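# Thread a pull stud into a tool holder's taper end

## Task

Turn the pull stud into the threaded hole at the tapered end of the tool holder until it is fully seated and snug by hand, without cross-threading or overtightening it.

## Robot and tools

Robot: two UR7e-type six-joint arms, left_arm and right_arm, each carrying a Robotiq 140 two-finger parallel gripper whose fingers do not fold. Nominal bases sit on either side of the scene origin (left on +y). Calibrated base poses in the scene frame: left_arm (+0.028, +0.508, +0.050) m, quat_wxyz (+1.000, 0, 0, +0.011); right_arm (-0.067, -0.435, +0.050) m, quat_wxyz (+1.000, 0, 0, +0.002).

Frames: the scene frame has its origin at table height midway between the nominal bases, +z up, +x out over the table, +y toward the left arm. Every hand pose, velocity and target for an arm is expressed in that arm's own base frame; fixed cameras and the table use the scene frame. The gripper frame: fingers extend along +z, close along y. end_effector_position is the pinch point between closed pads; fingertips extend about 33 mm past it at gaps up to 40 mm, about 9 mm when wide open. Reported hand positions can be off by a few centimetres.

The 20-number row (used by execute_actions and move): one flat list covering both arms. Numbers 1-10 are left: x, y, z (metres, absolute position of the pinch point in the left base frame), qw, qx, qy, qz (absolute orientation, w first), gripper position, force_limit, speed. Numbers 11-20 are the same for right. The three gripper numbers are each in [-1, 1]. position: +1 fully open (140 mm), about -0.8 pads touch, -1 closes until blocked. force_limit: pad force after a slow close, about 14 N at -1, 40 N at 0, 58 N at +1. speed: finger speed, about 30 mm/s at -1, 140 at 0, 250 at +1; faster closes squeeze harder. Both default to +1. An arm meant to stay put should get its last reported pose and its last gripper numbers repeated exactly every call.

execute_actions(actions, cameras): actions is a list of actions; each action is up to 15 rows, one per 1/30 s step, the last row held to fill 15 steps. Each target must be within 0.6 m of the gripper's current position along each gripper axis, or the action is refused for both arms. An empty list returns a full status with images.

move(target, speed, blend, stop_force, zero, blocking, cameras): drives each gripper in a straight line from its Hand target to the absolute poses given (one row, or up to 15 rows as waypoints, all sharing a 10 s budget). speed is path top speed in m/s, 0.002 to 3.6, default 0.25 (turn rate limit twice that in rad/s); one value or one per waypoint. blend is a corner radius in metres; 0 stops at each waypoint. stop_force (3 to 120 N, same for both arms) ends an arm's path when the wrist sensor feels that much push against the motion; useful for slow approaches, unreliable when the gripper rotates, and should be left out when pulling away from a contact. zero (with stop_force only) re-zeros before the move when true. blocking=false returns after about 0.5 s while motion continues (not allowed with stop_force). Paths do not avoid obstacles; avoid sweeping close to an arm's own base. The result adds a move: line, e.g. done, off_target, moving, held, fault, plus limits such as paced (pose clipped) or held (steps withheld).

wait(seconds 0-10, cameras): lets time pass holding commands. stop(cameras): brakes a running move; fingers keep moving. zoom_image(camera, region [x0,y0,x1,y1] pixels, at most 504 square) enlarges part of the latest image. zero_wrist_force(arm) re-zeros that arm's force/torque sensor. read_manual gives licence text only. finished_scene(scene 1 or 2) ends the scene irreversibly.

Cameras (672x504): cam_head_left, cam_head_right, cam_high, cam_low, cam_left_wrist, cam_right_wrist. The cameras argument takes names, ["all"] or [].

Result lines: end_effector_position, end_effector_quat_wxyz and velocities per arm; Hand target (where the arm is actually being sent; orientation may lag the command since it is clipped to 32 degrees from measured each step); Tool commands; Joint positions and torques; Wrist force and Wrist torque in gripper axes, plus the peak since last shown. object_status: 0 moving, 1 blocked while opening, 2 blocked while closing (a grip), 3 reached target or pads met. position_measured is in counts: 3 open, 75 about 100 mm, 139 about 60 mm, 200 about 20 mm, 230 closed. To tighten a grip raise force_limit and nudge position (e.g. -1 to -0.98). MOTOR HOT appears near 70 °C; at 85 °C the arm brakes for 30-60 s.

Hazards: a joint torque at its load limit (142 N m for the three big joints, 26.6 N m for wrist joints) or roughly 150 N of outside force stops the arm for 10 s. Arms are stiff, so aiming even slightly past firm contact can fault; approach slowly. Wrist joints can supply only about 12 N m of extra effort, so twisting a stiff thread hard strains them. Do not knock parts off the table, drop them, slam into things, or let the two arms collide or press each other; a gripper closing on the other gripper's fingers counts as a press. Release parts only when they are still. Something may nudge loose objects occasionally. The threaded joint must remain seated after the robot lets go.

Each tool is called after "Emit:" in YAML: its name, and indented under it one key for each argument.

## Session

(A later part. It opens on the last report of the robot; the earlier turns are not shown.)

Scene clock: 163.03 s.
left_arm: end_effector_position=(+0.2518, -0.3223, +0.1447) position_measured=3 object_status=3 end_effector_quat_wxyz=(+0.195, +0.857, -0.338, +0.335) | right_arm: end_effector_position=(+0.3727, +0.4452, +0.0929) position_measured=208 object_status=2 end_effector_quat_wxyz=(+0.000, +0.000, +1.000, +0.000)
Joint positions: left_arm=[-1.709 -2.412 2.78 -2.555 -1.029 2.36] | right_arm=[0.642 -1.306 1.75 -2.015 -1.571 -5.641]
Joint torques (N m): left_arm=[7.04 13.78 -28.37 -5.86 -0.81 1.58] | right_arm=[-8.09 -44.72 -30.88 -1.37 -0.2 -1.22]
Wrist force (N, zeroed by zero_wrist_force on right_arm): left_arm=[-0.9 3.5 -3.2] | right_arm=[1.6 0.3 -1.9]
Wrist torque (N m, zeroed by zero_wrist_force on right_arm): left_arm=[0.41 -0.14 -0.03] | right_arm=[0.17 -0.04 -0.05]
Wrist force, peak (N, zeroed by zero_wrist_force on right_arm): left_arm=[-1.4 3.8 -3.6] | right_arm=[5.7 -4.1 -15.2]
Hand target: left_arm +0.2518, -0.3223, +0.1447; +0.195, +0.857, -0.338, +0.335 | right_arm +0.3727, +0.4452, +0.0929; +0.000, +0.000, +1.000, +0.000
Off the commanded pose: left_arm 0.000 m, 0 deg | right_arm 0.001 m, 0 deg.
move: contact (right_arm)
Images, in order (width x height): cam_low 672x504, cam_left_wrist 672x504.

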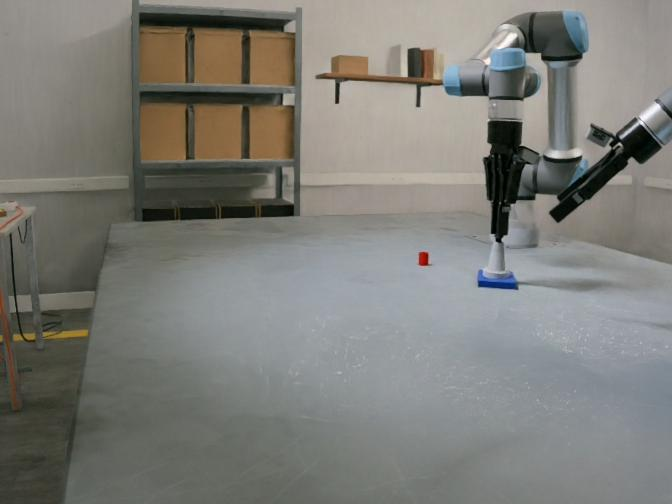

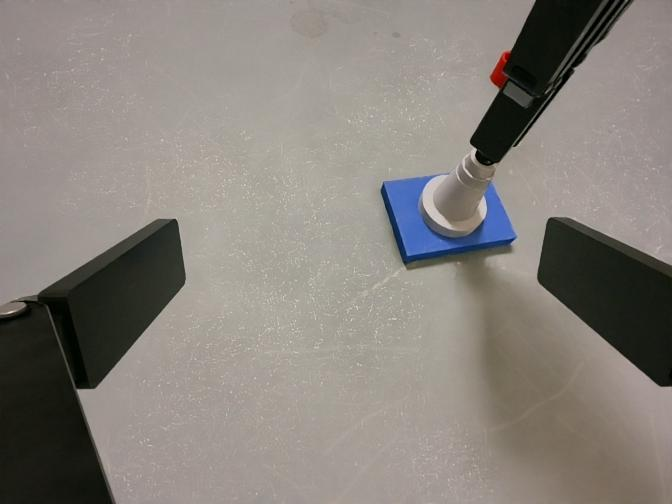

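Emit:
move:
  target: [0.2518,-0.3223,0.1447,0.195,0.857,-0.338,0.335,1,1,1,0.3727,0.4452,0.0928,0,-0.5,-0.8660,0,-0.98,0.5,-1]
  speed: 0.5

Emit:
move:
  target: [0.2518,-0.3223,0.1447,0.195,0.857,-0.338,0.335,1,1,1,0.3727,0.4452,0.0928,0,-0.8660,-0.5,0,-0.98,0.5,-1]
  speed: 0.5

Emit:
move:
  target: [0.2518,-0.3223,0.1447,0.195,0.857,-0.338,0.335,1,1,1,0.3727,0.4452,0.0928,0,-1,0,0,-0.98,0.5,-1]
  speed: 0.5

Emit:
move:
  target: [0.2518,-0.3223,0.1447,0.195,0.857,-0.338,0.335,1,1,1,0.3727,0.4452,0.0928,0,-0.8660,0.5,0,-0.98,0.5,-1]
  speed: 0.5

Scene clock: 176.70 s.
left_arm: end_effector_position=(+0.2518, -0.3223, +0.1447) position_measured=3 object_status=3 end_effector_quat_wxyz=(+0.195, +0.857, -0.338, +0.335) | right_arm: end_effector_position=(+0.3727, +0.4452, +0.0928) position_measured=208 object_status=2 end_effector_quat_wxyz=(+0.000, +0.500, +0.866, +0.000)
Joint positions: left_arm=[-1.709 -2.412 2.78 -2.555 -1.029 2.36] | right_arm=[0.642 -1.306 1.75 -2.016 -1.571 -4.594]
Joint torques (N m): left_arm=[7.7 13.49 -28.23 -5.8 -0.9 1.59] | right_arm=[4.39 -23.34 -33.74 -1.29 -0.25 0.87]
Wrist force (N, zeroed by zero_wrist_force on right_arm): left_arm=[-0.7 3.5 -3.4] | right_arm=[0.4 0.8 2.9]
Wrist torque (N m, zeroed by zero_wrist_force on right_arm): left_arm=[0.40 -0.18 -0.02] | right_arm=[0.21 -0.06 0.08]
Wrist force, peak (N, zeroed by zero_wrist_force on right_arm): left_arm=[-0.6 4.0 -3.5] | right_arm=[0.5 1.2 2.9]
Hand target: left_arm +0.2518, -0.3223, +0.1447; +0.195, +0.857, -0.338, +0.335 | right_arm +0.3727, +0.4452, +0.0928; +0.000, +0.500, +0.866, +0.000
Off the commanded pose: left_arm 0.000 m, 0 deg | right_arm 0.000 m, 0 deg.
move: done

Scene clock: 178.33 s.
left_arm: end_effector_position=(+0.2518, -0.3223, +0.1447) position_measured=3 object_status=3 end_effector_quat_wxyz=(+0.195, +0.857, -0.338, +0.335) | right_arm: end_effector_position=(+0.3727, +0.4452, +0.0928) position_measured=208 object_status=2 end_effector_quat_wxyz=(+0.000, +0.866, +0.500, +0.000)
Joint positions: left_arm=[-1.709 -2.412 2.78 -2.555 -1.029 2.36] | right_arm=[0.642 -1.306 1.75 -2.016 -1.571 -3.547]
Joint torques (N m): left_arm=[8.52 13.49 -28.24 -5.81 -0.96 1.65] | right_arm=[9.13 -22.94 -32.08 -1.22 -0.3 0.69]
Wrist force (N, zeroed by zero_wrist_force on right_arm): left_arm=[-0.9 3.3 -3.5] | right_arm=[0.2 0.8 2.5]
Wrist torque (N m, zeroed by zero_wrist_force on right_arm): left_arm=[0.36 -0.14 -0.02] | right_arm=[0.20 0.01 0.09]
Wrist force, peak (N, zeroed by zero_wrist_force on right_arm): left_arm=[-0.9 4.0 -3.6] | right_arm=[0.6 0.9 2.9]
Hand target: left_arm +0.2518, -0.3223, +0.1447; +0.195, +0.857, -0.338, +0.335 | right_arm +0.3727, +0.4452, +0.0928; +0.000, +0.866, +0.500, +0.000
Off the commanded pose: left_arm 0.000 m, 0 deg | right_arm 0.000 m, 0 deg.
move: done

Scene clock: 179.97 s.
left_arm: end_effector_position=(+0.2518, -0.3223, +0.1447) position_measured=3 object_status=3 end_effector_quat_wxyz=(+0.195, +0.857, -0.338, +0.335) | right_arm: end_effector_position=(+0.3727, +0.4452, +0.0928) position_measured=208 object_status=2 end_effector_quat_wxyz=(+0.000, +1.000, +0.000, +0.000)
Joint positions: left_arm=[-1.709 -2.412 2.78 -2.555 -1.029 2.36] | right_arm=[0.642 -1.306 1.75 -2.016 -1.571 -2.5]
Joint torques (N m): left_arm=[7.67 13.51 -28.27 -5.84 -0.91 1.6] | right_arm=[8.19 -22.75 -32.95 -1.25 -0.33 0.73]
Wrist force (N, zeroed by zero_wrist_force on right_arm): left_arm=[-1.0 3.4 -3.2] | right_arm=[0.3 1.0 2.5]
Wrist torque (N m, zeroed by zero_wrist_force on right_arm): left_arm=[0.37 -0.10 -0.03] | right_arm=[0.26 -0.02 0.06]
Wrist force, peak (N, zeroed by zero_wrist_force on right_arm): left_arm=[-1.1 3.9 -3.4] | right_arm=[0.3 1.1 2.6]
Hand target: left_arm +0.2518, -0.3223, +0.1447; +0.195, +0.857, -0.338, +0.335 | right_arm +0.3727, +0.4452, +0.0928; +0.000, +1.000, +0.000, +0.000
Off the commanded pose: left_arm 0.000 m, 0 deg | right_arm 0.000 m, 0 deg.
move: done

Scene clock: 181.60 s.
left_arm: end_effector_position=(+0.2518, -0.3223, +0.1447) position_measured=3 object_status=3 end_effector_quat_wxyz=(+0.195, +0.857, -0.338, +0.335) | right_arm: end_effector_position=(+0.3727, +0.4452, +0.0928) position_measured=208 object_status=2 end_effector_quat_wxyz=(+0.000, +0.866, -0.500, +0.000)
Joint positions: left_arm=[-1.709 -2.412 2.78 -2.555 -1.029 2.36] | right_arm=[0.642 -1.306 1.75 -2.016 -1.571 -1.452]
Joint torques (N m): left_arm=[7.89 13.47 -28.37 -5.8 -0.93 1.5] | right_arm=[7.95 -21.67 -33.04 -1.29 -0.5 0.77]
Wrist force (N, zeroed by zero_wrist_force on right_arm): left_arm=[-0.8 3.3 -3.3] | right_arm=[0.3 1.0 2.8]
Wrist torque (N m, zeroed by zero_wrist_force on right_arm): left_arm=[0.36 -0.16 -0.02] | right_arm=[0.27 -0.02 0.10]
Wrist force, peak (N, zeroed by zero_wrist_force on right_arm): left_arm=[-1.1 3.9 -3.3] | right_arm=[0.6 1.1 2.8]
Hand target: left_arm +0.2518, -0.3223, +0.1447; +0.195, +0.857, -0.338, +0.335 | right_arm +0.3727, +0.4452, +0.0928; +0.000, +0.866, -0.500, +0.000
Off the commanded pose: left_arm 0.000 m, 0 deg | right_arm 0.000 m, 0 deg.
move: done

Emit:
move:
  target: [0.2518,-0.3223,0.1447,0.195,0.857,-0.338,0.335,1,1,1,0.3727,0.4452,0.088,0,-0.8660,0.5,0,-0.98,0.5,-1]
  speed: 0.006
  stop_force: 4
  cameras: ["cam_left_wrist"]

Emit:
zoom_image:
  camera: "cam_left_wrist"
  region: [440, 100, 540, 200]

Scene clock: 190.83 s.
left_arm: end_effector_position=(+0.2518, -0.3223, +0.1447) position_measured=3 object_status=3 end_effector_quat_wxyz=(+0.195, +0.857, -0.338, +0.335) | right_arm: end_effector_position=(+0.3728, +0.4452, +0.0922) position_measured=208 object_status=2 end_effector_quat_wxyz=(+0.000, +0.866, -0.500, +0.000)
Joint positions: left_arm=[-1.709 -2.412 2.78 -2.555 -1.029 2.36] | right_arm=[0.642 -1.305 1.751 -2.017 -1.571 -1.452]
Joint torques (N m): left_arm=[7.31 13.48 -28.43 -5.76 -0.88 1.58] | right_arm=[7.91 -45.78 -31.78 -1.35 1.56 1.38]
Wrist force (N, zeroed by zero_wrist_force on right_arm): left_arm=[-0.8 3.6 -3.2] | right_arm=[1.5 1.5 -0.1]
Wrist torque (N m, zeroed by zero_wrist_force on right_arm): left_arm=[0.41 -0.14 -0.02] | right_arm=[0.27 -0.07 0.10]
Wrist force, peak (N, zeroed by zero_wrist_force on right_arm): left_arm=[-1.2 3.6 -3.8] | right_arm=[4.3 5.0 -10.3]
Hand target: left_arm +0.2518, -0.3223, +0.1447; +0.195, +0.857, -0.338, +0.335 | right_arm +0.3728, +0.4452, +0.0922; +0.000, +0.866, -0.500, +0.000
Off the commanded pose: left_arm 0.000 m, 0 deg | right_arm 0.004 m, 0 deg.
move: contact (right_arm)
Images, in order (width x height): cam_left_wrist 672x504.

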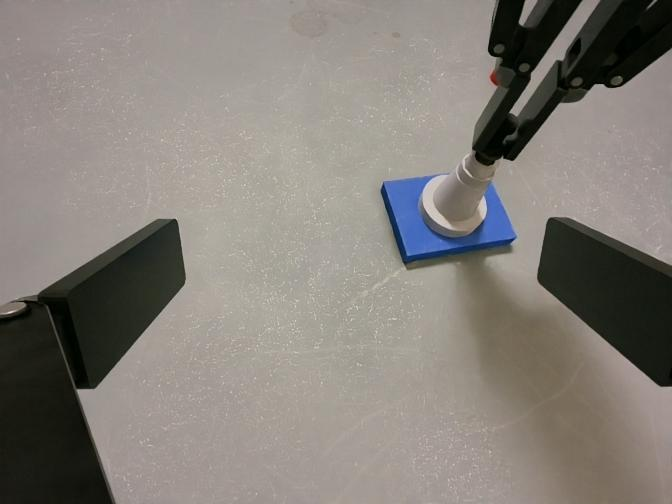

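Scaled by 5.040 from the camera's 672x504 image, which has a finer 960x720 frame.

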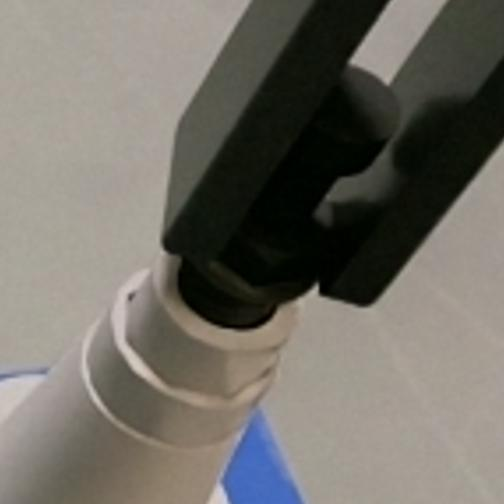

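Emit:
move:
  target: [0.2518,-0.3223,0.1447,0.195,0.857,-0.338,0.335,1,1,1,0.3724,0.4448,0.0921,0,-0.8660,0.5,0,-0.98,0.5,-1]
  speed: 0.02

Emit:
move:
  target: [0.2518,-0.3223,0.1447,0.195,0.857,-0.338,0.335,1,1,1,0.3724,0.4448,0.0880,0,-0.8660,0.5,0,-0.98,0.5,-1]
  speed: 0.006
  stop_force: 4

Scene clock: 201.40 s.
left_arm: end_effector_position=(+0.2518, -0.3223, +0.1447) position_measured=3 object_status=3 end_effector_quat_wxyz=(+0.195, +0.857, -0.338, +0.335) | right_arm: end_effector_position=(+0.3724, +0.4448, +0.0921) position_measured=208 object_status=2 end_effector_quat_wxyz=(+0.000, +0.866, -0.500, +0.000)
Joint positions: left_arm=[-1.709 -2.412 2.78 -2.555 -1.029 2.36] | right_arm=[0.642 -1.306 1.753 -2.018 -1.571 -1.452]
Joint torques (N m): left_arm=[7.11 13.45 -28.15 -5.94 -0.93 1.56] | right_arm=[-8.72 -42.94 -14.9 -3.26 1.48 -1.05]
Wrist force (N, zeroed by zero_wrist_force on right_arm): left_arm=[-0.9 3.3 -3.2] | right_arm=[1.1 0.3 -1.1]
Wrist torque (N m, zeroed by zero_wrist_force on right_arm): left_arm=[0.37 -0.13 -0.02] | right_arm=[0.31 -0.06 0.10]
Wrist force, peak (N, zeroed by zero_wrist_force on right_arm): left_arm=[-1.2 3.8 -3.6] | right_arm=[0.5 0.9 2.8]
Hand target: left_arm +0.2518, -0.3223, +0.1447; +0.195, +0.857, -0.338, +0.335 | right_arm +0.3724, +0.4448, +0.0921; +0.000, +0.866, -0.500, +0.000
Off the commanded pose: left_arm 0.000 m, 0 deg | right_arm 0.000 m, 0 deg.
move: done

Scene clock: 202.57 s.
left_arm: end_effector_position=(+0.2518, -0.3223, +0.1447) position_measured=3 object_status=3 end_effector_quat_wxyz=(+0.195, +0.857, -0.338, +0.335) | right_arm: end_effector_position=(+0.3724, +0.4448, +0.0920) position_measured=208 object_status=2 end_effector_quat_wxyz=(+0.000, +0.866, -0.500, +0.000)
Joint positions: left_arm=[-1.709 -2.412 2.78 -2.555 -1.029 2.36] | right_arm=[0.642 -1.306 1.753 -2.018 -1.571 -1.452]
Joint torques (N m): left_arm=[8.12 13.74 -28.45 -5.8 -0.97 1.6] | right_arm=[2.84 -45.15 -29.78 -0.88 1.51 -0.78]
Wrist force (N, zeroed by zero_wrist_force on right_arm): left_arm=[-1.2 3.4 -3.4] | right_arm=[2.4 0.2 -2.6]
Wrist torque (N m, zeroed by zero_wrist_force on right_arm): left_arm=[0.38 -0.07 -0.03] | right_arm=[0.35 -0.07 0.11]
Wrist force, peak (N, zeroed by zero_wrist_force on right_arm): left_arm=[-1.0 3.9 -3.4] | right_arm=[4.7 1.5 -8.8]
Hand target: left_arm +0.2518, -0.3223, +0.1447; +0.195, +0.857, -0.338, +0.335 | right_arm +0.3724, +0.4448, +0.0920; +0.000, +0.866, -0.500, +0.000
Off the commanded pose: left_arm 0.000 m, 0 deg | right_arm 0.004 m, 0 deg.
move: contact (right_arm)

Emit:
move:
  target: [0.2518,-0.3223,0.1447,0.195,0.857,-0.338,0.335,1,1,1,0.3725,0.4445,0.0919,0,-0.5,0.8660,0,-0.98,0.5,-1]
  speed: 0.4

Emit:
move:
  target: [0.2518,-0.3223,0.1447,0.195,0.857,-0.338,0.335,1,1,1,0.3725,0.4445,0.0919,0,0,1,0,-0.98,0.5,-1]
  speed: 0.4

Emit:
move:
  target: [0.2518,-0.3223,0.1447,0.195,0.857,-0.338,0.335,1,1,1,0.3725,0.4445,0.0919,0,0.5,0.8660,0,-0.98,0.5,-1]
  speed: 0.4

Emit:
move:
  target: [0.2518,-0.3223,0.1447,0.195,0.857,-0.338,0.335,1,1,1,0.3725,0.4445,0.0919,0,0.8660,0.5,0,-0.98,0.5,-1]
  speed: 0.4

Scene clock: 215.27 s.
left_arm: end_effector_position=(+0.2518, -0.3223, +0.1447) position_measured=3 object_status=3 end_effector_quat_wxyz=(+0.195, +0.857, -0.338, +0.335) | right_arm: end_effector_position=(+0.3725, +0.4445, +0.0920) position_measured=208 object_status=2 end_effector_quat_wxyz=(+0.000, -0.500, +0.866, +0.000)
Joint positions: left_arm=[-1.709 -2.412 2.78 -2.555 -1.029 2.36] | right_arm=[0.641 -1.306 1.754 -2.018 -1.571 -0.406]
Joint torques (N m): left_arm=[7.92 13.77 -28.04 -5.83 -0.94 1.72] | right_arm=[8.96 -21.99 -32.91 -1.22 -0.68 0.77]
Wrist force (N, zeroed by zero_wrist_force on right_arm): left_arm=[-0.8 3.5 -3.4] | right_arm=[0.7 0.6 2.5]
Wrist torque (N m, zeroed by zero_wrist_force on right_arm): left_arm=[0.40 -0.17 -0.02] | right_arm=[0.21 -0.10 0.08]
Wrist force, peak (N, zeroed by zero_wrist_force on right_arm): left_arm=[-1.3 3.9 -3.6] | right_arm=[3.6 2.5 -4.7]
Hand target: left_arm +0.2518, -0.3223, +0.1447; +0.195, +0.857, -0.338, +0.335 | right_arm +0.3725, +0.4445, +0.0919; +0.000, -0.500, +0.866, +0.000
Off the commanded pose: left_arm 0.000 m, 0 deg | right_arm 0.000 m, 0 deg.
move: done

Scene clock: 217.13 s.
left_arm: end_effector_position=(+0.2518, -0.3223, +0.1447) position_measured=3 object_status=3 end_effector_quat_wxyz=(+0.195, +0.857, -0.338, +0.335) | right_arm: end_effector_position=(+0.3725, +0.4445, +0.0920) position_measured=208 object_status=2 end_effector_quat_wxyz=(+0.000, +0.000, +1.000, +0.000)
Joint positions: left_arm=[-1.709 -2.412 2.78 -2.555 -1.029 2.36] | right_arm=[0.641 -1.306 1.754 -2.018 -1.571 0.641]
Joint torques (N m): left_arm=[8.12 13.75 -28.55 -5.64 -1 1.6] | right_arm=[7.62 -23.14 -33.8 -1.59 -0.92 0.59]
Wrist force (N, zeroed by zero_wrist_force on right_arm): left_arm=[-0.7 3.6 -3.4] | right_arm=[1.6 0.4 3.4]
Wrist torque (N m, zeroed by zero_wrist_force on right_arm): left_arm=[0.42 -0.18 -0.02] | right_arm=[0.15 -0.03 0.08]
Wrist force, peak (N, zeroed by zero_wrist_force on right_arm): left_arm=[-0.7 4.0 -3.6] | right_arm=[1.6 0.3 4.0]
Hand target: left_arm +0.2518, -0.3223, +0.1447; +0.195, +0.857, -0.338, +0.335 | right_arm +0.3725, +0.4445, +0.0919; +0.000, +0.000, +1.000, +0.000
Off the commanded pose: left_arm 0.000 m, 0 deg | right_arm 0.000 m, 0 deg.
move: done

Scene clock: 219.00 s.
left_arm: end_effector_position=(+0.2518, -0.3223, +0.1447) position_measured=3 object_status=3 end_effector_quat_wxyz=(+0.195, +0.857, -0.338, +0.335) | right_arm: end_effector_position=(+0.3725, +0.4445, +0.0920) position_measured=208 object_status=2 end_effector_quat_wxyz=(+0.000, +0.500, +0.866, +0.000)
Joint positions: left_arm=[-1.709 -2.412 2.78 -2.555 -1.029 2.36] | right_arm=[0.641 -1.306 1.754 -2.018 -1.571 1.688]
Joint torques (N m): left_arm=[8.17 13.65 -28.6 -5.82 -0.86 1.56] | right_arm=[6.34 -22.17 -33.22 -1.94 -1.43 0.71]
Wrist force (N, zeroed by zero_wrist_force on right_arm): left_arm=[-0.9 3.5 -3.2] | right_arm=[3.5 -1.6 1.3]
Wrist torque (N m, zeroed by zero_wrist_force on right_arm): left_arm=[0.39 -0.13 -0.02] | right_arm=[0.38 -0.04 0.09]
Wrist force, peak (N, zeroed by zero_wrist_force on right_arm): left_arm=[-0.9 4.0 -3.4] | right_arm=[2.7 -1.5 6.6]
Hand target: left_arm +0.2518, -0.3223, +0.1447; +0.195, +0.857, -0.338, +0.335 | right_arm +0.3725, +0.4445, +0.0919; +0.000, +0.500, +0.866, +0.000
Off the commanded pose: left_arm 0.000 m, 0 deg | right_arm 0.000 m, 0 deg.
move: done

Scene clock: 220.87 s.
left_arm: end_effector_position=(+0.2518, -0.3223, +0.1447) position_measured=3 object_status=3 end_effector_quat_wxyz=(+0.195, +0.857, -0.338, +0.335) | right_arm: end_effector_position=(+0.3725, +0.4445, +0.0920) position_measured=208 object_status=2 end_effector_quat_wxyz=(+0.000, +0.866, +0.500, +0.000)
Joint positions: left_arm=[-1.709 -2.412 2.78 -2.555 -1.029 2.36] | right_arm=[0.641 -1.306 1.754 -2.018 -1.571 2.736]
Joint torques (N m): left_arm=[7.67 13.75 -27.92 -5.78 -0.82 1.54] | right_arm=[6.2 -21.94 -33.49 -1.52 -1.83 0.72]
Wrist force (N, zeroed by zero_wrist_force on right_arm): left_arm=[-1.1 3.7 -2.9] | right_arm=[1.0 -1.9 1.8]
Wrist torque (N m, zeroed by zero_wrist_force on right_arm): left_arm=[0.45 -0.09 -0.02] | right_arm=[0.27 -0.01 0.09]
Wrist force, peak (N, zeroed by zero_wrist_force on right_arm): left_arm=[-1.1 3.8 -3.4] | right_arm=[4.1 -1.5 0.1]
Hand target: left_arm +0.2518, -0.3223, +0.1447; +0.195, +0.857, -0.338, +0.335 | right_arm +0.3725, +0.4445, +0.0919; +0.000, +0.866, +0.500, +0.000
Off the commanded pose: left_arm 0.000 m, 0 deg | right_arm 0.000 m, 0 deg.
move: done

Emit:
move:
  target: [0.2518,-0.3223,0.1447,0.195,0.857,-0.338,0.335,1,1,1,0.3725,0.4445,0.0880,0,0.8660,0.5,0,-0.98,0.5,-1]
  speed: 0.006
  stop_force: 5
  cameras: ["cam_left_wrist"]

Emit:
zoom_image:
  camera: "cam_left_wrist"
  region: [440, 100, 540, 200]

Scene clock: 227.87 s.
left_arm: end_effector_position=(+0.2518, -0.3223, +0.1447) position_measured=3 object_status=3 end_effector_quat_wxyz=(+0.195, +0.857, -0.338, +0.335) | right_arm: end_effector_position=(+0.3725, +0.4445, +0.0911) position_measured=208 object_status=2 end_effector_quat_wxyz=(+0.000, +0.866, +0.500, +0.000)
Joint positions: left_arm=[-1.709 -2.412 2.78 -2.555 -1.029 2.36] | right_arm=[0.641 -1.305 1.755 -2.02 -1.571 2.736]
Joint torques (N m): left_arm=[8.1 13.86 -28.18 -5.96 -0.89 1.57] | right_arm=[2.12 -44.38 -32.47 -2.21 -1.1 1.47]
Wrist force (N, zeroed by zero_wrist_force on right_arm): left_arm=[-0.9 3.5 -3.2] | right_arm=[-1.9 -4.1 -3.4]
Wrist torque (N m, zeroed by zero_wrist_force on right_arm): left_arm=[0.41 -0.13 -0.02] | right_arm=[0.37 -0.03 0.08]
Wrist force, peak (N, zeroed by zero_wrist_force on right_arm): left_arm=[-0.9 4.0 -3.6] | right_arm=[-4.9 -5.8 -14.7]
Hand target: left_arm +0.2518, -0.3223, +0.1447; +0.195, +0.857, -0.338, +0.335 | right_arm +0.3725, +0.4445, +0.0911; +0.000, +0.866, +0.500, +0.000
Off the commanded pose: left_arm 0.000 m, 0 deg | right_arm 0.003 m, 0 deg.
move: contact (right_arm)
Images, in order (width x height): cam_left_wrist 672x504.

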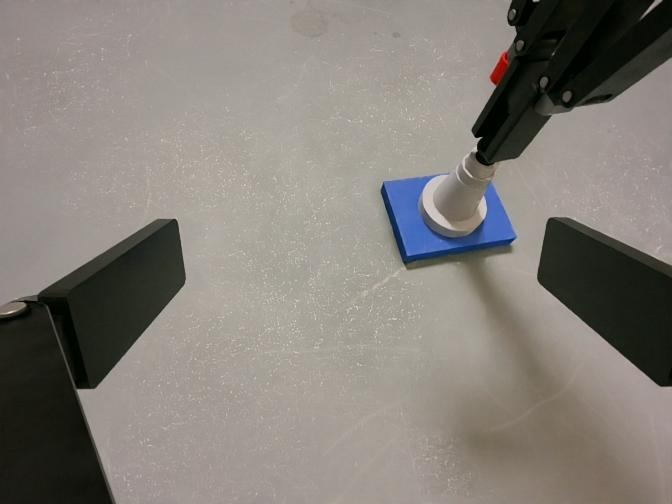

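Scaled by 5.040 from the camera's 672x504 image, which has a finer 960x720 frame.

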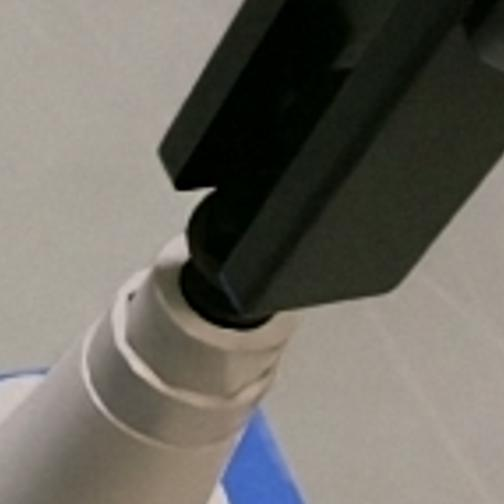

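Emit:
move:
  target: [0.2518,-0.3223,0.1447,0.195,0.857,-0.338,0.335,1,1,1,0.3722,0.4443,0.0910,0,1,0,0,-0.98,0.5,-1]
  speed: 0.4

Emit:
move:
  target: [0.2518,-0.3223,0.1447,0.195,0.857,-0.338,0.335,1,1,1,0.3722,0.4443,0.0907,0,0.8660,-0.5,0,-0.98,0.5,-1]
  speed: 0.4

Emit:
move:
  target: [0.2518,-0.3223,0.1447,0.195,0.857,-0.338,0.335,1,1,1,0.3722,0.4443,0.0905,0,0.5,-0.8660,0,-0.98,0.5,-1]
  speed: 0.4

Emit:
move:
  target: [0.2518,-0.3223,0.1447,0.195,0.857,-0.338,0.335,1,1,1,0.3722,0.4443,0.0880,0,0.5,-0.8660,0,-0.98,0.5,-1]
  speed: 0.006
  stop_force: 5

Scene clock: 243.77 s.
left_arm: end_effector_position=(+0.2518, -0.3223, +0.1447) position_measured=3 object_status=3 end_effector_quat_wxyz=(+0.195, +0.857, -0.338, +0.335) | right_arm: end_effector_position=(+0.3722, +0.4443, +0.0911) position_measured=208 object_status=2 end_effector_quat_wxyz=(+0.000, +1.000, +0.000, +0.000)
Joint positions: left_arm=[-1.709 -2.412 2.78 -2.555 -1.029 2.36] | right_arm=[0.641 -1.306 1.756 -2.021 -1.571 3.783]
Joint torques (N m): left_arm=[7.76 13.79 -28.1 -5.83 -0.82 1.56] | right_arm=[7.77 -25.61 -33.18 -1.59 -1.35 0.67]
Wrist force (N, zeroed by zero_wrist_force on right_arm): left_arm=[-1.1 3.7 -3.1] | right_arm=[0.7 -1.6 5.9]
Wrist torque (N m, zeroed by zero_wrist_force on right_arm): left_arm=[0.43 -0.09 -0.02] | right_arm=[0.25 0.02 0.05]
Wrist force, peak (N, zeroed by zero_wrist_force on right_arm): left_arm=[-0.9 3.7 -3.8] | right_arm=[0.7 -1.6 5.9]
Hand target: left_arm +0.2518, -0.3223, +0.1447; +0.195, +0.857, -0.338, +0.335 | right_arm +0.3722, +0.4443, +0.0910; +0.000, +1.000, +0.000, +0.000
Off the commanded pose: left_arm 0.000 m, 0 deg | right_arm 0.000 m, 0 deg.
move: done

Scene clock: 245.63 s.
left_arm: end_effector_position=(+0.2518, -0.3223, +0.1447) position_measured=3 object_status=3 end_effector_quat_wxyz=(+0.195, +0.857, -0.338, +0.335) | right_arm: end_effector_position=(+0.3722, +0.4443, +0.0907) position_measured=208 object_status=2 end_effector_quat_wxyz=(+0.000, +0.866, -0.500, +0.000)
Joint positions: left_arm=[-1.709 -2.412 2.78 -2.555 -1.029 2.36] | right_arm=[0.641 -1.306 1.756 -2.022 -1.571 4.83]
Joint torques (N m): left_arm=[8.22 13.96 -28.66 -5.79 -0.96 1.51] | right_arm=[8.45 -23.12 -32.62 -2.19 -0.97 0.7]
Wrist force (N, zeroed by zero_wrist_force on right_arm): left_arm=[-0.7 3.5 -3.1] | right_arm=[0.3 0.6 2.2]
Wrist torque (N m, zeroed by zero_wrist_force on right_arm): left_arm=[0.40 -0.18 -0.02] | right_arm=[0.20 -0.01 0.10]
Wrist force, peak (N, zeroed by zero_wrist_force on right_arm): left_arm=[-1.1 3.7 -3.7] | right_arm=[0.5 -1.5 6.0]
Hand target: left_arm +0.2518, -0.3223, +0.1447; +0.195, +0.857, -0.338, +0.335 | right_arm +0.3722, +0.4443, +0.0907; +0.000, +0.866, -0.500, +0.000
Off the commanded pose: left_arm 0.000 m, 0 deg | right_arm 0.000 m, 0 deg.
move: done

Scene clock: 247.50 s.
left_arm: end_effector_position=(+0.2518, -0.3223, +0.1447) position_measured=3 object_status=3 end_effector_quat_wxyz=(+0.195, +0.857, -0.338, +0.335) | right_arm: end_effector_position=(+0.3722, +0.4443, +0.0905) position_measured=208 object_status=2 end_effector_quat_wxyz=(+0.000, -0.500, +0.866, +0.000)
Joint positions: left_arm=[-1.709 -2.412 2.78 -2.555 -1.029 2.36] | right_arm=[0.641 -1.306 1.757 -2.022 -1.571 5.877]
Joint torques (N m): left_arm=[7.78 13.75 -28.8 -5.77 -0.9 1.68] | right_arm=[6.5 -26.55 -37.07 -3.37 -1.76 0.73]
Wrist force (N, zeroed by zero_wrist_force on right_arm): left_arm=[-0.9 3.9 -3.4] | right_arm=[0.5 2.9 9.5]
Wrist torque (N m, zeroed by zero_wrist_force on right_arm): left_arm=[0.49 -0.13 -0.03] | right_arm=[0.00 0.00 0.09]
Wrist force, peak (N, zeroed by zero_wrist_force on right_arm): left_arm=[-0.9 3.9 -3.4] | right_arm=[0.4 3.1 12.0]
Hand target: left_arm +0.2518, -0.3223, +0.1447; +0.195, +0.857, -0.338, +0.335 | right_arm +0.3722, +0.4443, +0.0905; +0.000, -0.500, +0.866, +0.000
Off the commanded pose: left_arm 0.000 m, 0 deg | right_arm 0.000 m, 0 deg.
move: done

Scene clock: 248.73 s.
left_arm: end_effector_position=(+0.2518, -0.3223, +0.1447) position_measured=3 object_status=3 end_effector_quat_wxyz=(+0.195, +0.857, -0.338, +0.335) | right_arm: end_effector_position=(+0.3723, +0.4443, +0.0904) position_measured=208 object_status=2 end_effector_quat_wxyz=(+0.000, -0.500, +0.866, +0.000)
Joint positions: left_arm=[-1.709 -2.412 2.78 -2.555 -1.029 2.36] | right_arm=[0.641 -1.305 1.757 -2.022 -1.571 5.877]
Joint torques (N m): left_arm=[8.08 13.49 -28.42 -5.74 -0.89 1.63] | right_arm=[1.18 -48.37 -34.76 -2.35 -1.03 -0.27]
Wrist force (N, zeroed by zero_wrist_force on right_arm): left_arm=[-0.8 3.5 -3.3] | right_arm=[1.9 3.2 4.2]
Wrist torque (N m, zeroed by zero_wrist_force on right_arm): left_arm=[0.39 -0.14 -0.02] | right_arm=[0.03 -0.04 0.08]
Wrist force, peak (N, zeroed by zero_wrist_force on right_arm): left_arm=[-0.9 3.9 -3.3] | right_arm=[0.7 2.8 9.8]
Hand target: left_arm +0.2518, -0.3223, +0.1447; +0.195, +0.857, -0.338, +0.335 | right_arm +0.3723, +0.4443, +0.0904; +0.000, -0.500, +0.866, +0.000
Off the commanded pose: left_arm 0.000 m, 0 deg | right_arm 0.002 m, 0 deg.
move: contact (right_arm)

Emit:
move:
  target:
    - [0.2518,-0.3223,0.1447,0.195,0.857,-0.338,0.335,1,1,1,0.3722,0.4443,0.0902,0,0.5,-0.8660,0,-0.98,0.5,-1]
    - [0.2518,-0.3223,0.1447,0.195,0.857,-0.338,0.335,1,1,1,0.3722,0.4443,0.0902,0,0.5,-0.8660,0,-0.35,0,0]
    - [0.2518,-0.3223,0.1447,0.195,0.857,-0.338,0.335,1,1,1,0.3722,0.4443,0.092,0,0.9962,-0.0872,0,-0.35,0,0]
    - [0.2518,-0.3223,0.1447,0.195,0.857,-0.338,0.335,1,1,1,0.3722,0.4443,0.092,0,0.6428,0.7660,0,-0.35,0,0]
    - [0.2518,-0.3223,0.1447,0.195,0.857,-0.338,0.335,1,1,1,0.3722,0.4443,0.092,0,-0.2588,0.9659,0,-0.35,0,0]
    - [0.2518,-0.3223,0.1447,0.195,0.857,-0.338,0.335,1,1,1,0.3722,0.4443,0.092,0,-0.9397,0.3420,0,-0.35,0,0]
    - [0.2518,-0.3223,0.1447,0.195,0.857,-0.338,0.335,1,1,1,0.3722,0.4443,0.092,0,-0.8192,-0.5736,0,-0.35,0,0]
    - [0.2518,-0.3223,0.1447,0.195,0.857,-0.338,0.335,1,1,1,0.3722,0.4443,0.0900,0,0,-1,0,-0.35,0,0]
  speed: 1.3
  blend: [0,0,0.0005,0.0005,0.0005,0.0005,0.0005,0]
  cameras: ["cam_left_wrist","cam_right_wrist"]

Emit:
zoom_image:
  camera: "cam_left_wrist"
  region: [440, 80, 560, 200]

Emit:
zoom_image:
  camera: "cam_right_wrist"
  region: [260, 130, 460, 290]

Scene clock: 276.50 s.
left_arm: end_effector_position=(+0.2518, -0.3223, +0.1447) position_measured=3 object_status=3 end_effector_quat_wxyz=(+0.195, +0.857, -0.338, +0.335) | right_arm: end_effector_position=(+0.3722, +0.4443, +0.0900) position_measured=173 object_status=3 end_effector_quat_wxyz=(+0.000, +0.000, +1.000, +0.000)
Joint positions: left_arm=[-1.709 -2.412 2.78 -2.555 -1.029 2.36] | right_arm=[0.641 -1.305 1.757 -2.023 -1.571 -5.642]
Joint torques (N m): left_arm=[8.05 13.7 -28.71 -5.74 -0.92 1.59] | right_arm=[-6.04 -47.34 -17.09 -2.5 0.28 -0.61]
Wrist force (N, zeroed by zero_wrist_force on right_arm): left_arm=[-1.0 3.5 -3.4] | right_arm=[0.5 -0.1 1.5]
Wrist torque (N m, zeroed by zero_wrist_force on right_arm): left_arm=[0.41 -0.10 -0.02] | right_arm=[0.03 -0.04 -0.05]
Wrist force, peak (N, zeroed by zero_wrist_force on right_arm): left_arm=[-1.0 3.7 -3.8] | right_arm=[2.7 4.0 4.5]
Hand target: left_arm +0.2518, -0.3223, +0.1447; +0.195, +0.857, -0.338, +0.335 | right_arm +0.3722, +0.4443, +0.0900; +0.000, +0.000, +1.000, +0.000
Off the commanded pose: left_arm 0.000 m, 0 deg | right_arm 0.000 m, 0 deg.
move: done
Images, in order (width x height): cam_left_wrist 672x504, cam_right_wrist 672x504.

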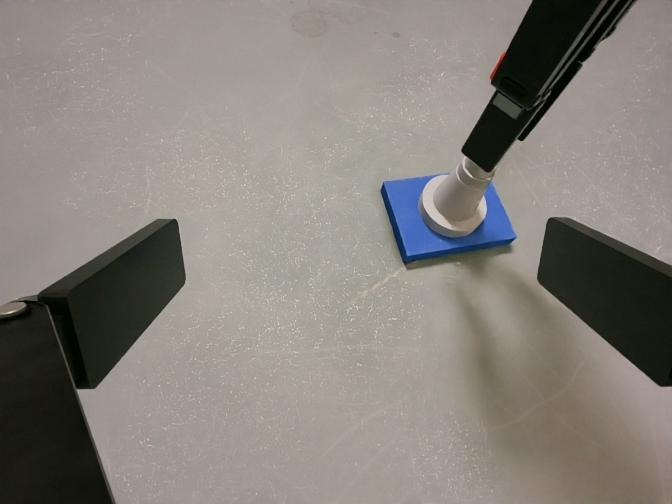

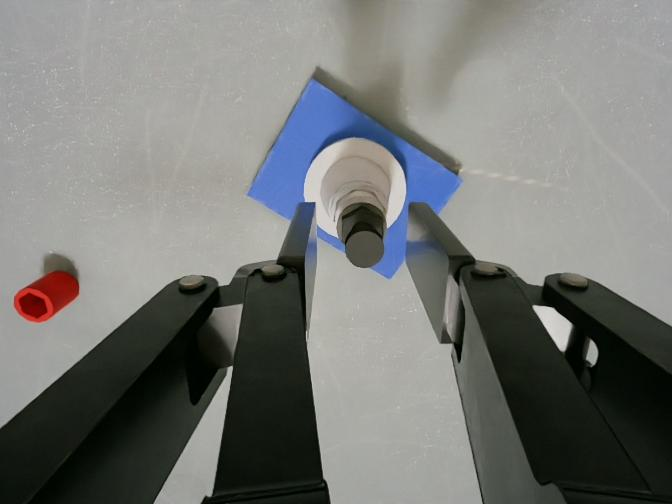

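Scaled by 4.200 from the camera's 672x504 image, which has a finer 960x720 frame.

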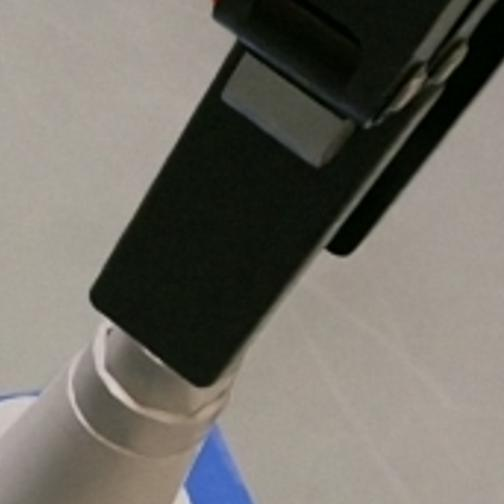

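Scaled by 2.520 from the camera's 672x504 image, which has a finer 960x720 frame.

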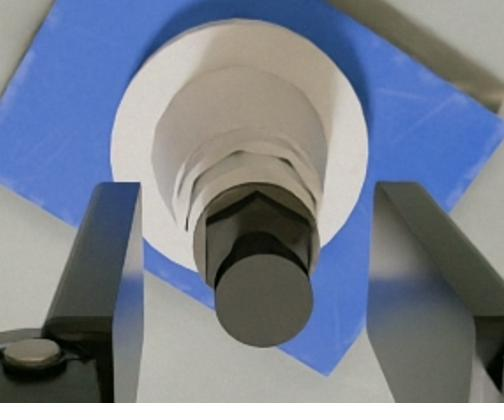

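Emit:
move:
  target: [0.2518,-0.3223,0.1447,0.195,0.857,-0.338,0.335,1,1,1,0.3722,0.4440,0.0900,0,0,-1,0,-1,0.5,-1]
  speed: 0.1

Emit:
move:
  target:
    - [0.2518,-0.3223,0.1447,0.195,0.857,-0.338,0.335,1,1,1,0.3722,0.4440,0.0895,0,-0.8192,-0.5736,0,-1,0.5,-1]
  speed: 0.5

Emit:
move:
  target:
    - [0.2518,-0.3223,0.1447,0.195,0.857,-0.338,0.335,1,1,1,0.3722,0.4440,0.0888,0,-0.9397,0.3420,0,-1,0.5,-1]
  speed: 0.5

Scene clock: 288.43 s.
left_arm: end_effector_position=(+0.2518, -0.3223, +0.1447) position_measured=3 object_status=3 end_effector_quat_wxyz=(+0.195, +0.857, -0.338, +0.335) | right_arm: end_effector_position=(+0.3722, +0.4440, +0.0900) position_measured=208 object_status=0 end_effector_quat_wxyz=(+0.000, +0.000, +1.000, +0.000)
Joint positions: left_arm=[-1.709 -2.412 2.78 -2.555 -1.029 2.36] | right_arm=[0.641 -1.306 1.758 -2.023 -1.571 -5.642]
Joint torques (N m): left_arm=[8.15 13.48 -28.19 -5.79 -0.99 1.68] | right_arm=[-9.8 -43.49 -15.37 -2.44 -1.73 -0.99]
Wrist force (N, zeroed by zero_wrist_force on right_arm): left_arm=[-0.9 3.5 -3.5] | right_arm=[0.5 2.8 -2.4]
Wrist torque (N m, zeroed by zero_wrist_force on right_arm): left_arm=[0.41 -0.13 -0.02] | right_arm=[-0.01 0.02 0.00]
Wrist force, peak (N, zeroed by zero_wrist_force on right_arm): left_arm=[-1.0 3.8 -3.6] | right_arm=[0.5 2.8 -2.7]
Hand target: left_arm +0.2518, -0.3223, +0.1447; +0.195, +0.857, -0.338, +0.335 | right_arm +0.3722, +0.4440, +0.0900; +0.000, +0.000, +1.000, +0.000
Off the commanded pose: left_arm 0.000 m, 0 deg | right_arm 0.000 m, 0 deg.
move: done

Scene clock: 290.93 s.
left_arm: end_effector_position=(+0.2518, -0.3223, +0.1447) position_measured=3 object_status=3 end_effector_quat_wxyz=(+0.195, +0.857, -0.338, +0.335) | right_arm: end_effector_position=(+0.3722, +0.4440, +0.0895) position_measured=208 object_status=2 end_effector_quat_wxyz=(+0.000, +0.819, +0.574, +0.000)
Joint positions: left_arm=[-1.709 -2.412 2.78 -2.555 -1.029 2.36] | right_arm=[0.641 -1.305 1.759 -2.025 -1.571 -3.723]
Joint torques (N m): left_arm=[7.65 13.61 -27.98 -5.68 -0.94 1.66] | right_arm=[-1.74 -26.78 -36.45 -2.76 -3.29 0.81]
Wrist force (N, zeroed by zero_wrist_force on right_arm): left_arm=[-1.0 3.4 -3.1] | right_arm=[1.8 -6.5 7.4]
Wrist torque (N m, zeroed by zero_wrist_force on right_arm): left_arm=[0.37 -0.11 -0.02] | right_arm=[0.53 0.01 0.09]
Wrist force, peak (N, zeroed by zero_wrist_force on right_arm): left_arm=[-1.1 3.9 -3.5] | right_arm=[1.5 -7.0 7.1]
Hand target: left_arm +0.2518, -0.3223, +0.1447; +0.195, +0.857, -0.338, +0.335 | right_arm +0.3722, +0.4440, +0.0895; +0.000, +0.819, +0.574, +0.000
Off the commanded pose: left_arm 0.000 m, 0 deg | right_arm 0.000 m, 0 deg.
move: done

Scene clock: 293.43 s.
left_arm: end_effector_position=(+0.2518, -0.3223, +0.1447) position_measured=3 object_status=3 end_effector_quat_wxyz=(+0.195, +0.857, -0.338, +0.335) | right_arm: end_effector_position=(+0.3722, +0.4440, +0.0888) position_measured=208 object_status=2 end_effector_quat_wxyz=(+0.000, +0.940, -0.342, +0.000)
Joint positions: left_arm=[-1.709 -2.412 2.78 -2.555 -1.029 2.36] | right_arm=[0.641 -1.304 1.76 -2.026 -1.571 -1.803]
Joint torques (N m): left_arm=[8.36 13.38 -28.24 -5.79 -1.01 1.59] | right_arm=[-2.69 -24.43 -32.01 0.12 -4.58 0.79]
Wrist force (N, zeroed by zero_wrist_force on right_arm): left_arm=[-1.0 3.5 -3.0] | right_arm=[-13.5 -6.5 4.8]
Wrist torque (N m, zeroed by zero_wrist_force on right_arm): left_arm=[0.39 -0.11 -0.02] | right_arm=[0.56 0.14 0.06]
Wrist force, peak (N, zeroed by zero_wrist_force on right_arm): left_arm=[-0.8 4.0 -3.5] | right_arm=[-12.5 -7.0 7.2]
Hand target: left_arm +0.2518, -0.3223, +0.1447; +0.195, +0.857, -0.338, +0.335 | right_arm +0.3722, +0.4440, +0.0888; +0.000, +0.940, -0.342, +0.000
Off the commanded pose: left_arm 0.000 m, 0 deg | right_arm 0.000 m, 0 deg.
move: done

Emit:
move:
  target:
    - [0.2518,-0.3223,0.1447,0.195,0.857,-0.338,0.335,1,1,1,0.3720,0.4443,0.0882,0,-0.2588,0.9659,0,-1,0.5,-1]
  speed: 0.5

Emit:
move:
  target:
    - [0.2518,-0.3223,0.1447,0.195,0.857,-0.338,0.335,1,1,1,0.3720,0.4443,0.0876,0,0.6428,0.7660,0,-1,0.5,-1]
  speed: 0.5

Emit:
move:
  target:
    - [0.2518,-0.3223,0.1447,0.195,0.857,-0.338,0.335,1,1,1,0.3720,0.4443,0.0870,0,0.9962,-0.0872,0,-1,0.5,-1]
  speed: 0.5

Emit:
move:
  target:
    - [0.2518,-0.3223,0.1447,0.195,0.857,-0.338,0.335,1,1,1,0.3720,0.4443,0.0864,0,0.5,-0.8660,0,-1,0.5,-1]
  speed: 0.5
  cameras: ["cam_left_wrist"]

Emit:
zoom_image:
  camera: "cam_left_wrist"
  region: [440, 100, 540, 200]

Scene clock: 310.83 s.
left_arm: end_effector_position=(+0.2518, -0.3223, +0.1447) position_measured=3 object_status=3 end_effector_quat_wxyz=(+0.195, +0.857, -0.338, +0.335) | right_arm: end_effector_position=(+0.3720, +0.4443, +0.0882) position_measured=208 object_status=2 end_effector_quat_wxyz=(+0.000, -0.259, +0.966, +0.000)
Joint positions: left_arm=[-1.709 -2.412 2.78 -2.555 -1.029 2.36] | right_arm=[0.642 -1.303 1.76 -2.028 -1.571 0.118]
Joint torques (N m): left_arm=[7.63 13.52 -28.77 -5.8 -0.88 1.51] | right_arm=[3.73 -27.12 -34.47 -0.47 -0.9 0.74]
Wrist force (N, zeroed by zero_wrist_force on right_arm): left_arm=[-1.1 3.4 -3.4] | right_arm=[-5.5 2.2 9.8]
Wrist torque (N m, zeroed by zero_wrist_force on right_arm): left_arm=[0.38 -0.09 -0.02] | right_arm=[0.03 0.06 0.09]
Wrist force, peak (N, zeroed by zero_wrist_force on right_arm): left_arm=[-1.0 3.8 -3.6] | right_arm=[-12.7 -0.7 16.3]
Hand target: left_arm +0.2518, -0.3223, +0.1447; +0.195, +0.857, -0.338, +0.335 | right_arm +0.3720, +0.4443, +0.0882; +0.000, -0.259, +0.966, +0.000
Off the commanded pose: left_arm 0.000 m, 0 deg | right_arm 0.000 m, 0 deg.
move: done

Scene clock: 313.33 s.
left_arm: end_effector_position=(+0.2518, -0.3223, +0.1447) position_measured=3 object_status=3 end_effector_quat_wxyz=(+0.195, +0.857, -0.338, +0.335) | right_arm: end_effector_position=(+0.3720, +0.4443, +0.0876) position_measured=208 object_status=2 end_effector_quat_wxyz=(+0.000, +0.643, +0.766, +0.000)
Joint positions: left_arm=[-1.709 -2.412 2.78 -2.555 -1.029 2.36] | right_arm=[0.642 -1.303 1.761 -2.029 -1.571 2.038]
Joint torques (N m): left_arm=[8.37 13.81 -28.37 -5.72 -0.95 1.71] | right_arm=[3.44 -26.52 -36.73 -2.38 -0.78 0.79]
Wrist force (N, zeroed by zero_wrist_force on right_arm): left_arm=[-1.0 3.5 -3.5] | right_arm=[1.0 -1.3 10.4]
Wrist torque (N m, zeroed by zero_wrist_force on right_arm): left_arm=[0.40 -0.12 -0.02] | right_arm=[0.04 -0.04 0.11]
Wrist force, peak (N, zeroed by zero_wrist_force on right_arm): left_arm=[-1.0 3.6 -3.7] | right_arm=[-0.7 1.7 17.1]
Hand target: left_arm +0.2518, -0.3223, +0.1447; +0.195, +0.857, -0.338, +0.335 | right_arm +0.3720, +0.4443, +0.0876; +0.000, +0.643, +0.766, +0.000
Off the commanded pose: left_arm 0.000 m, 0 deg | right_arm 0.000 m, 0 deg.
move: done

Scene clock: 315.83 s.
left_arm: end_effector_position=(+0.2518, -0.3223, +0.1447) position_measured=3 object_status=3 end_effector_quat_wxyz=(+0.195, +0.857, -0.338, +0.335) | right_arm: end_effector_position=(+0.3720, +0.4443, +0.0870) position_measured=208 object_status=2 end_effector_quat_wxyz=(+0.000, +0.996, -0.087, +0.000)
Joint positions: left_arm=[-1.709 -2.412 2.78 -2.555 -1.029 2.36] | right_arm=[0.642 -1.302 1.762 -2.031 -1.571 3.958]
Joint torques (N m): left_arm=[8.22 14.27 -28.86 -5.69 -0.89 1.68] | right_arm=[2.95 -29.59 -37.47 -1.26 -2.15 0.76]
Wrist force (N, zeroed by zero_wrist_force on right_arm): left_arm=[-0.8 3.4 -3.5] | right_arm=[-1.1 -7.2 17.3]
Wrist torque (N m, zeroed by zero_wrist_force on right_arm): left_arm=[0.38 -0.16 -0.02] | right_arm=[0.28 0.02 0.07]
Wrist force, peak (N, zeroed by zero_wrist_force on right_arm): left_arm=[-1.2 3.9 -3.4] | right_arm=[0.6 -5.8 20.5]
Hand target: left_arm +0.2518, -0.3223, +0.1447; +0.195, +0.857, -0.338, +0.335 | right_arm +0.3720, +0.4443, +0.0870; +0.000, +0.996, -0.087, +0.000
Off the commanded pose: left_arm 0.000 m, 0 deg | right_arm 0.000 m, 0 deg.
move: done

Scene clock: 318.33 s.
left_arm: end_effector_position=(+0.2518, -0.3223, +0.1447) position_measured=3 object_status=3 end_effector_quat_wxyz=(+0.195, +0.857, -0.338, +0.335) | right_arm: end_effector_position=(+0.3720, +0.4443, +0.0864) position_measured=208 object_status=2 end_effector_quat_wxyz=(+0.000, -0.500, +0.866, +0.000)
Joint positions: left_arm=[-1.709 -2.412 2.78 -2.555 -1.029 2.36] | right_arm=[0.642 -1.302 1.763 -2.032 -1.571 5.877]
Joint torques (N m): left_arm=[8.21 13.62 -28.77 -5.8 -0.94 1.7] | right_arm=[5.34 -33.65 -37.5 0.12 -2.14 0.61]
Wrist force (N, zeroed by zero_wrist_force on right_arm): left_arm=[-0.8 3.5 -3.3] | right_arm=[-14.1 0.6 24.6]
Wrist torque (N m, zeroed by zero_wrist_force on right_arm): left_arm=[0.39 -0.15 -0.01] | right_arm=[-0.04 0.08 0.04]
Wrist force, peak (N, zeroed by zero_wrist_force on right_arm): left_arm=[-1.1 3.8 -3.6] | right_arm=[-12.0 -5.7 28.6]
Hand target: left_arm +0.2518, -0.3223, +0.1447; +0.195, +0.857, -0.338, +0.335 | right_arm +0.3720, +0.4443, +0.0864; +0.000, -0.500, +0.866, +0.000
Off the commanded pose: left_arm 0.000 m, 0 deg | right_arm 0.000 m, 0 deg.
move: done
Images, in order (width x height): cam_left_wrist 672x504.

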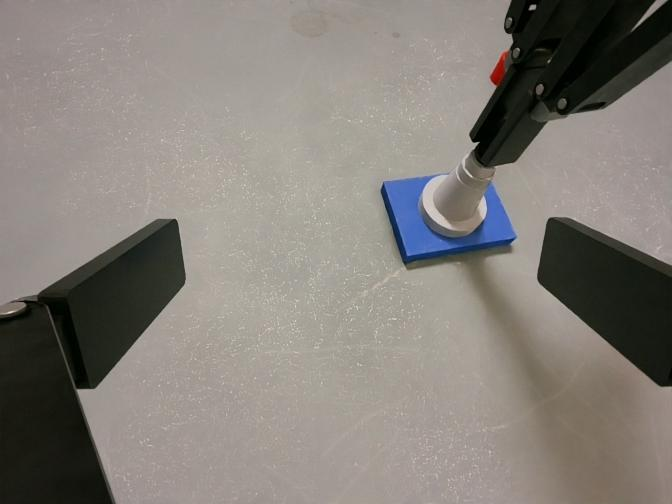

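Scaled by 5.040 from the camera's 672x504 image, which has a finer 960x720 frame.

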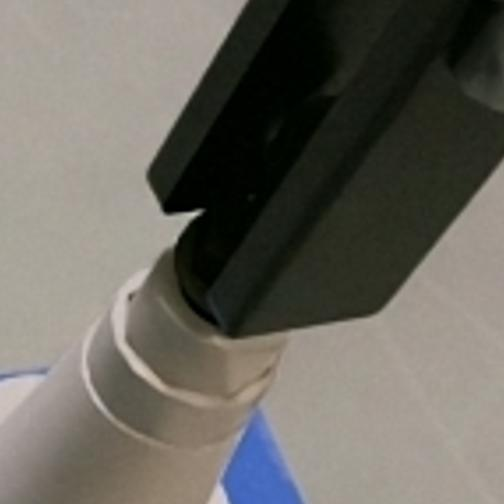

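Emit:
zoom_image:
  camera: "cam_left_wrist"
  region: [462, 135, 512, 185]

Scaled by 10.080 from the camera's 672x504 image, which has a finer 960x720 frame.

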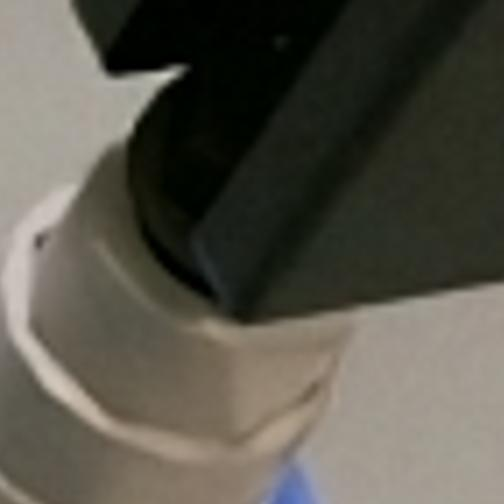

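Emit:
move:
  target:
    - [0.2518,-0.3223,0.1447,0.195,0.857,-0.338,0.335,1,1,1,0.3720,0.4446,0.0860,0,0.5,-0.8660,0,-1,0.5,-1]
    - [0.2518,-0.3223,0.1447,0.195,0.857,-0.338,0.335,1,1,1,0.3720,0.4446,0.0860,0,0.5,-0.8660,0,-0.35,0,0]
    - [0.2518,-0.3223,0.1447,0.195,0.857,-0.338,0.335,1,1,1,0.3720,0.4446,0.0878,0,0.9914,-0.1305,0,-0.35,0,0]
    - [0.2518,-0.3223,0.1447,0.195,0.857,-0.338,0.335,1,1,1,0.3720,0.4446,0.088,0,0.7071,0.7071,0,-0.35,0,0]
    - [0.2518,-0.3223,0.1447,0.195,0.857,-0.338,0.335,1,1,1,0.3720,0.4446,0.088,0,-0.1305,0.9914,0,-0.35,0,0]
    - [0.2518,-0.3223,0.1447,0.195,0.857,-0.338,0.335,1,1,1,0.3720,0.4446,0.0859,0,-0.8660,0.5,0,-0.35,0,0]
  speed: 1.3
  blend: [0,0,0.0005,0.0005,0.0005,0]
  cameras: ["cam_right_wrist","cam_left_wrist"]

Emit:
zoom_image:
  camera: "cam_right_wrist"
  region: [260, 130, 460, 290]

Emit:
zoom_image:
  camera: "cam_left_wrist"
  region: [440, 90, 540, 190]

Scene clock: 344.13 s.
left_arm: end_effector_position=(+0.2518, -0.3223, +0.1447) position_measured=3 object_status=3 end_effector_quat_wxyz=(+0.195, +0.857, -0.338, +0.335) | right_arm: end_effector_position=(+0.3720, +0.4446, +0.0859) position_measured=173 object_status=3 end_effector_quat_wxyz=(+0.000, +0.866, -0.500, +0.000)
Joint positions: left_arm=[-1.709 -2.412 2.78 -2.555 -1.029 2.36] | right_arm=[0.642 -1.3 1.763 -2.033 -1.571 -1.452]
Joint torques (N m): left_arm=[8.62 13.55 -28.65 -5.69 -0.9 1.7] | right_arm=[-6.11 -47.21 -16.59 -4.29 0.29 -0.73]
Wrist force (N, zeroed by zero_wrist_force on right_arm): left_arm=[-0.8 3.5 -3.5] | right_arm=[-0.5 -0.3 2.1]
Wrist torque (N m, zeroed by zero_wrist_force on right_arm): left_arm=[0.41 -0.16 -0.02] | right_arm=[0.00 0.16 -0.03]
Wrist force, peak (N, zeroed by zero_wrist_force on right_arm): left_arm=[-1.1 3.8 -3.6] | right_arm=[-14.3 0.4 25.3]
Hand target: left_arm +0.2518, -0.3223, +0.1447; +0.195, +0.857, -0.338, +0.335 | right_arm +0.3720, +0.4446, +0.0859; +0.000, +0.866, -0.500, +0.000
Off the commanded pose: left_arm 0.000 m, 0 deg | right_arm 0.000 m, 0 deg.
move: done
Images, in order (width x height): cam_left_wrist 672x504, cam_right_wrist 672x504.

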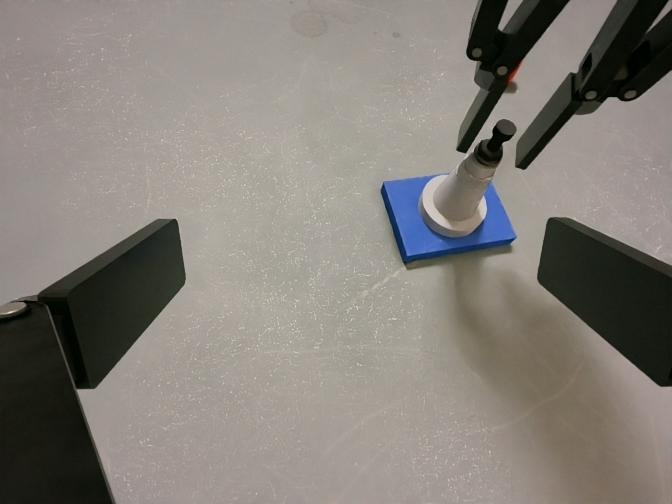

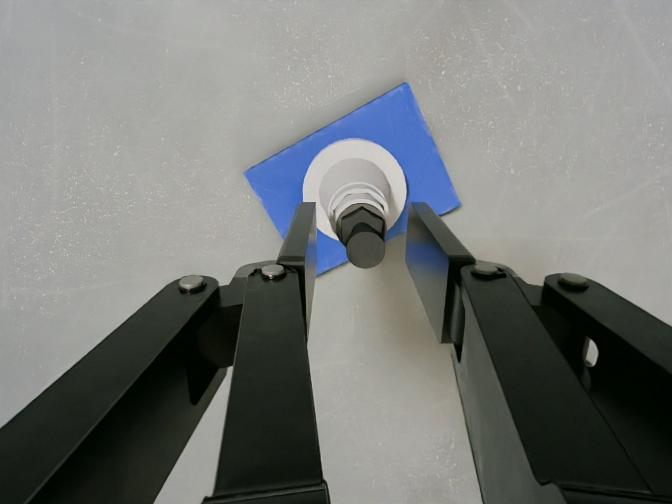

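Scaled by 2.520 from the camera's 672x504 image, which has a finer 960x720 frame.

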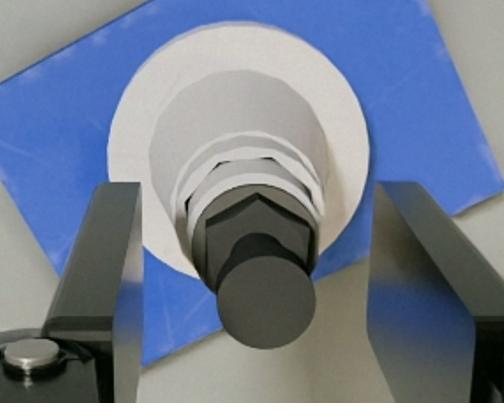

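Scaled by 5.040 from the camera's 672x504 image, which has a finer 960x720 frame.

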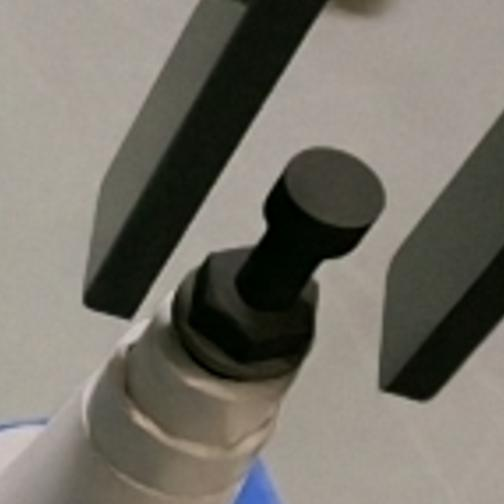

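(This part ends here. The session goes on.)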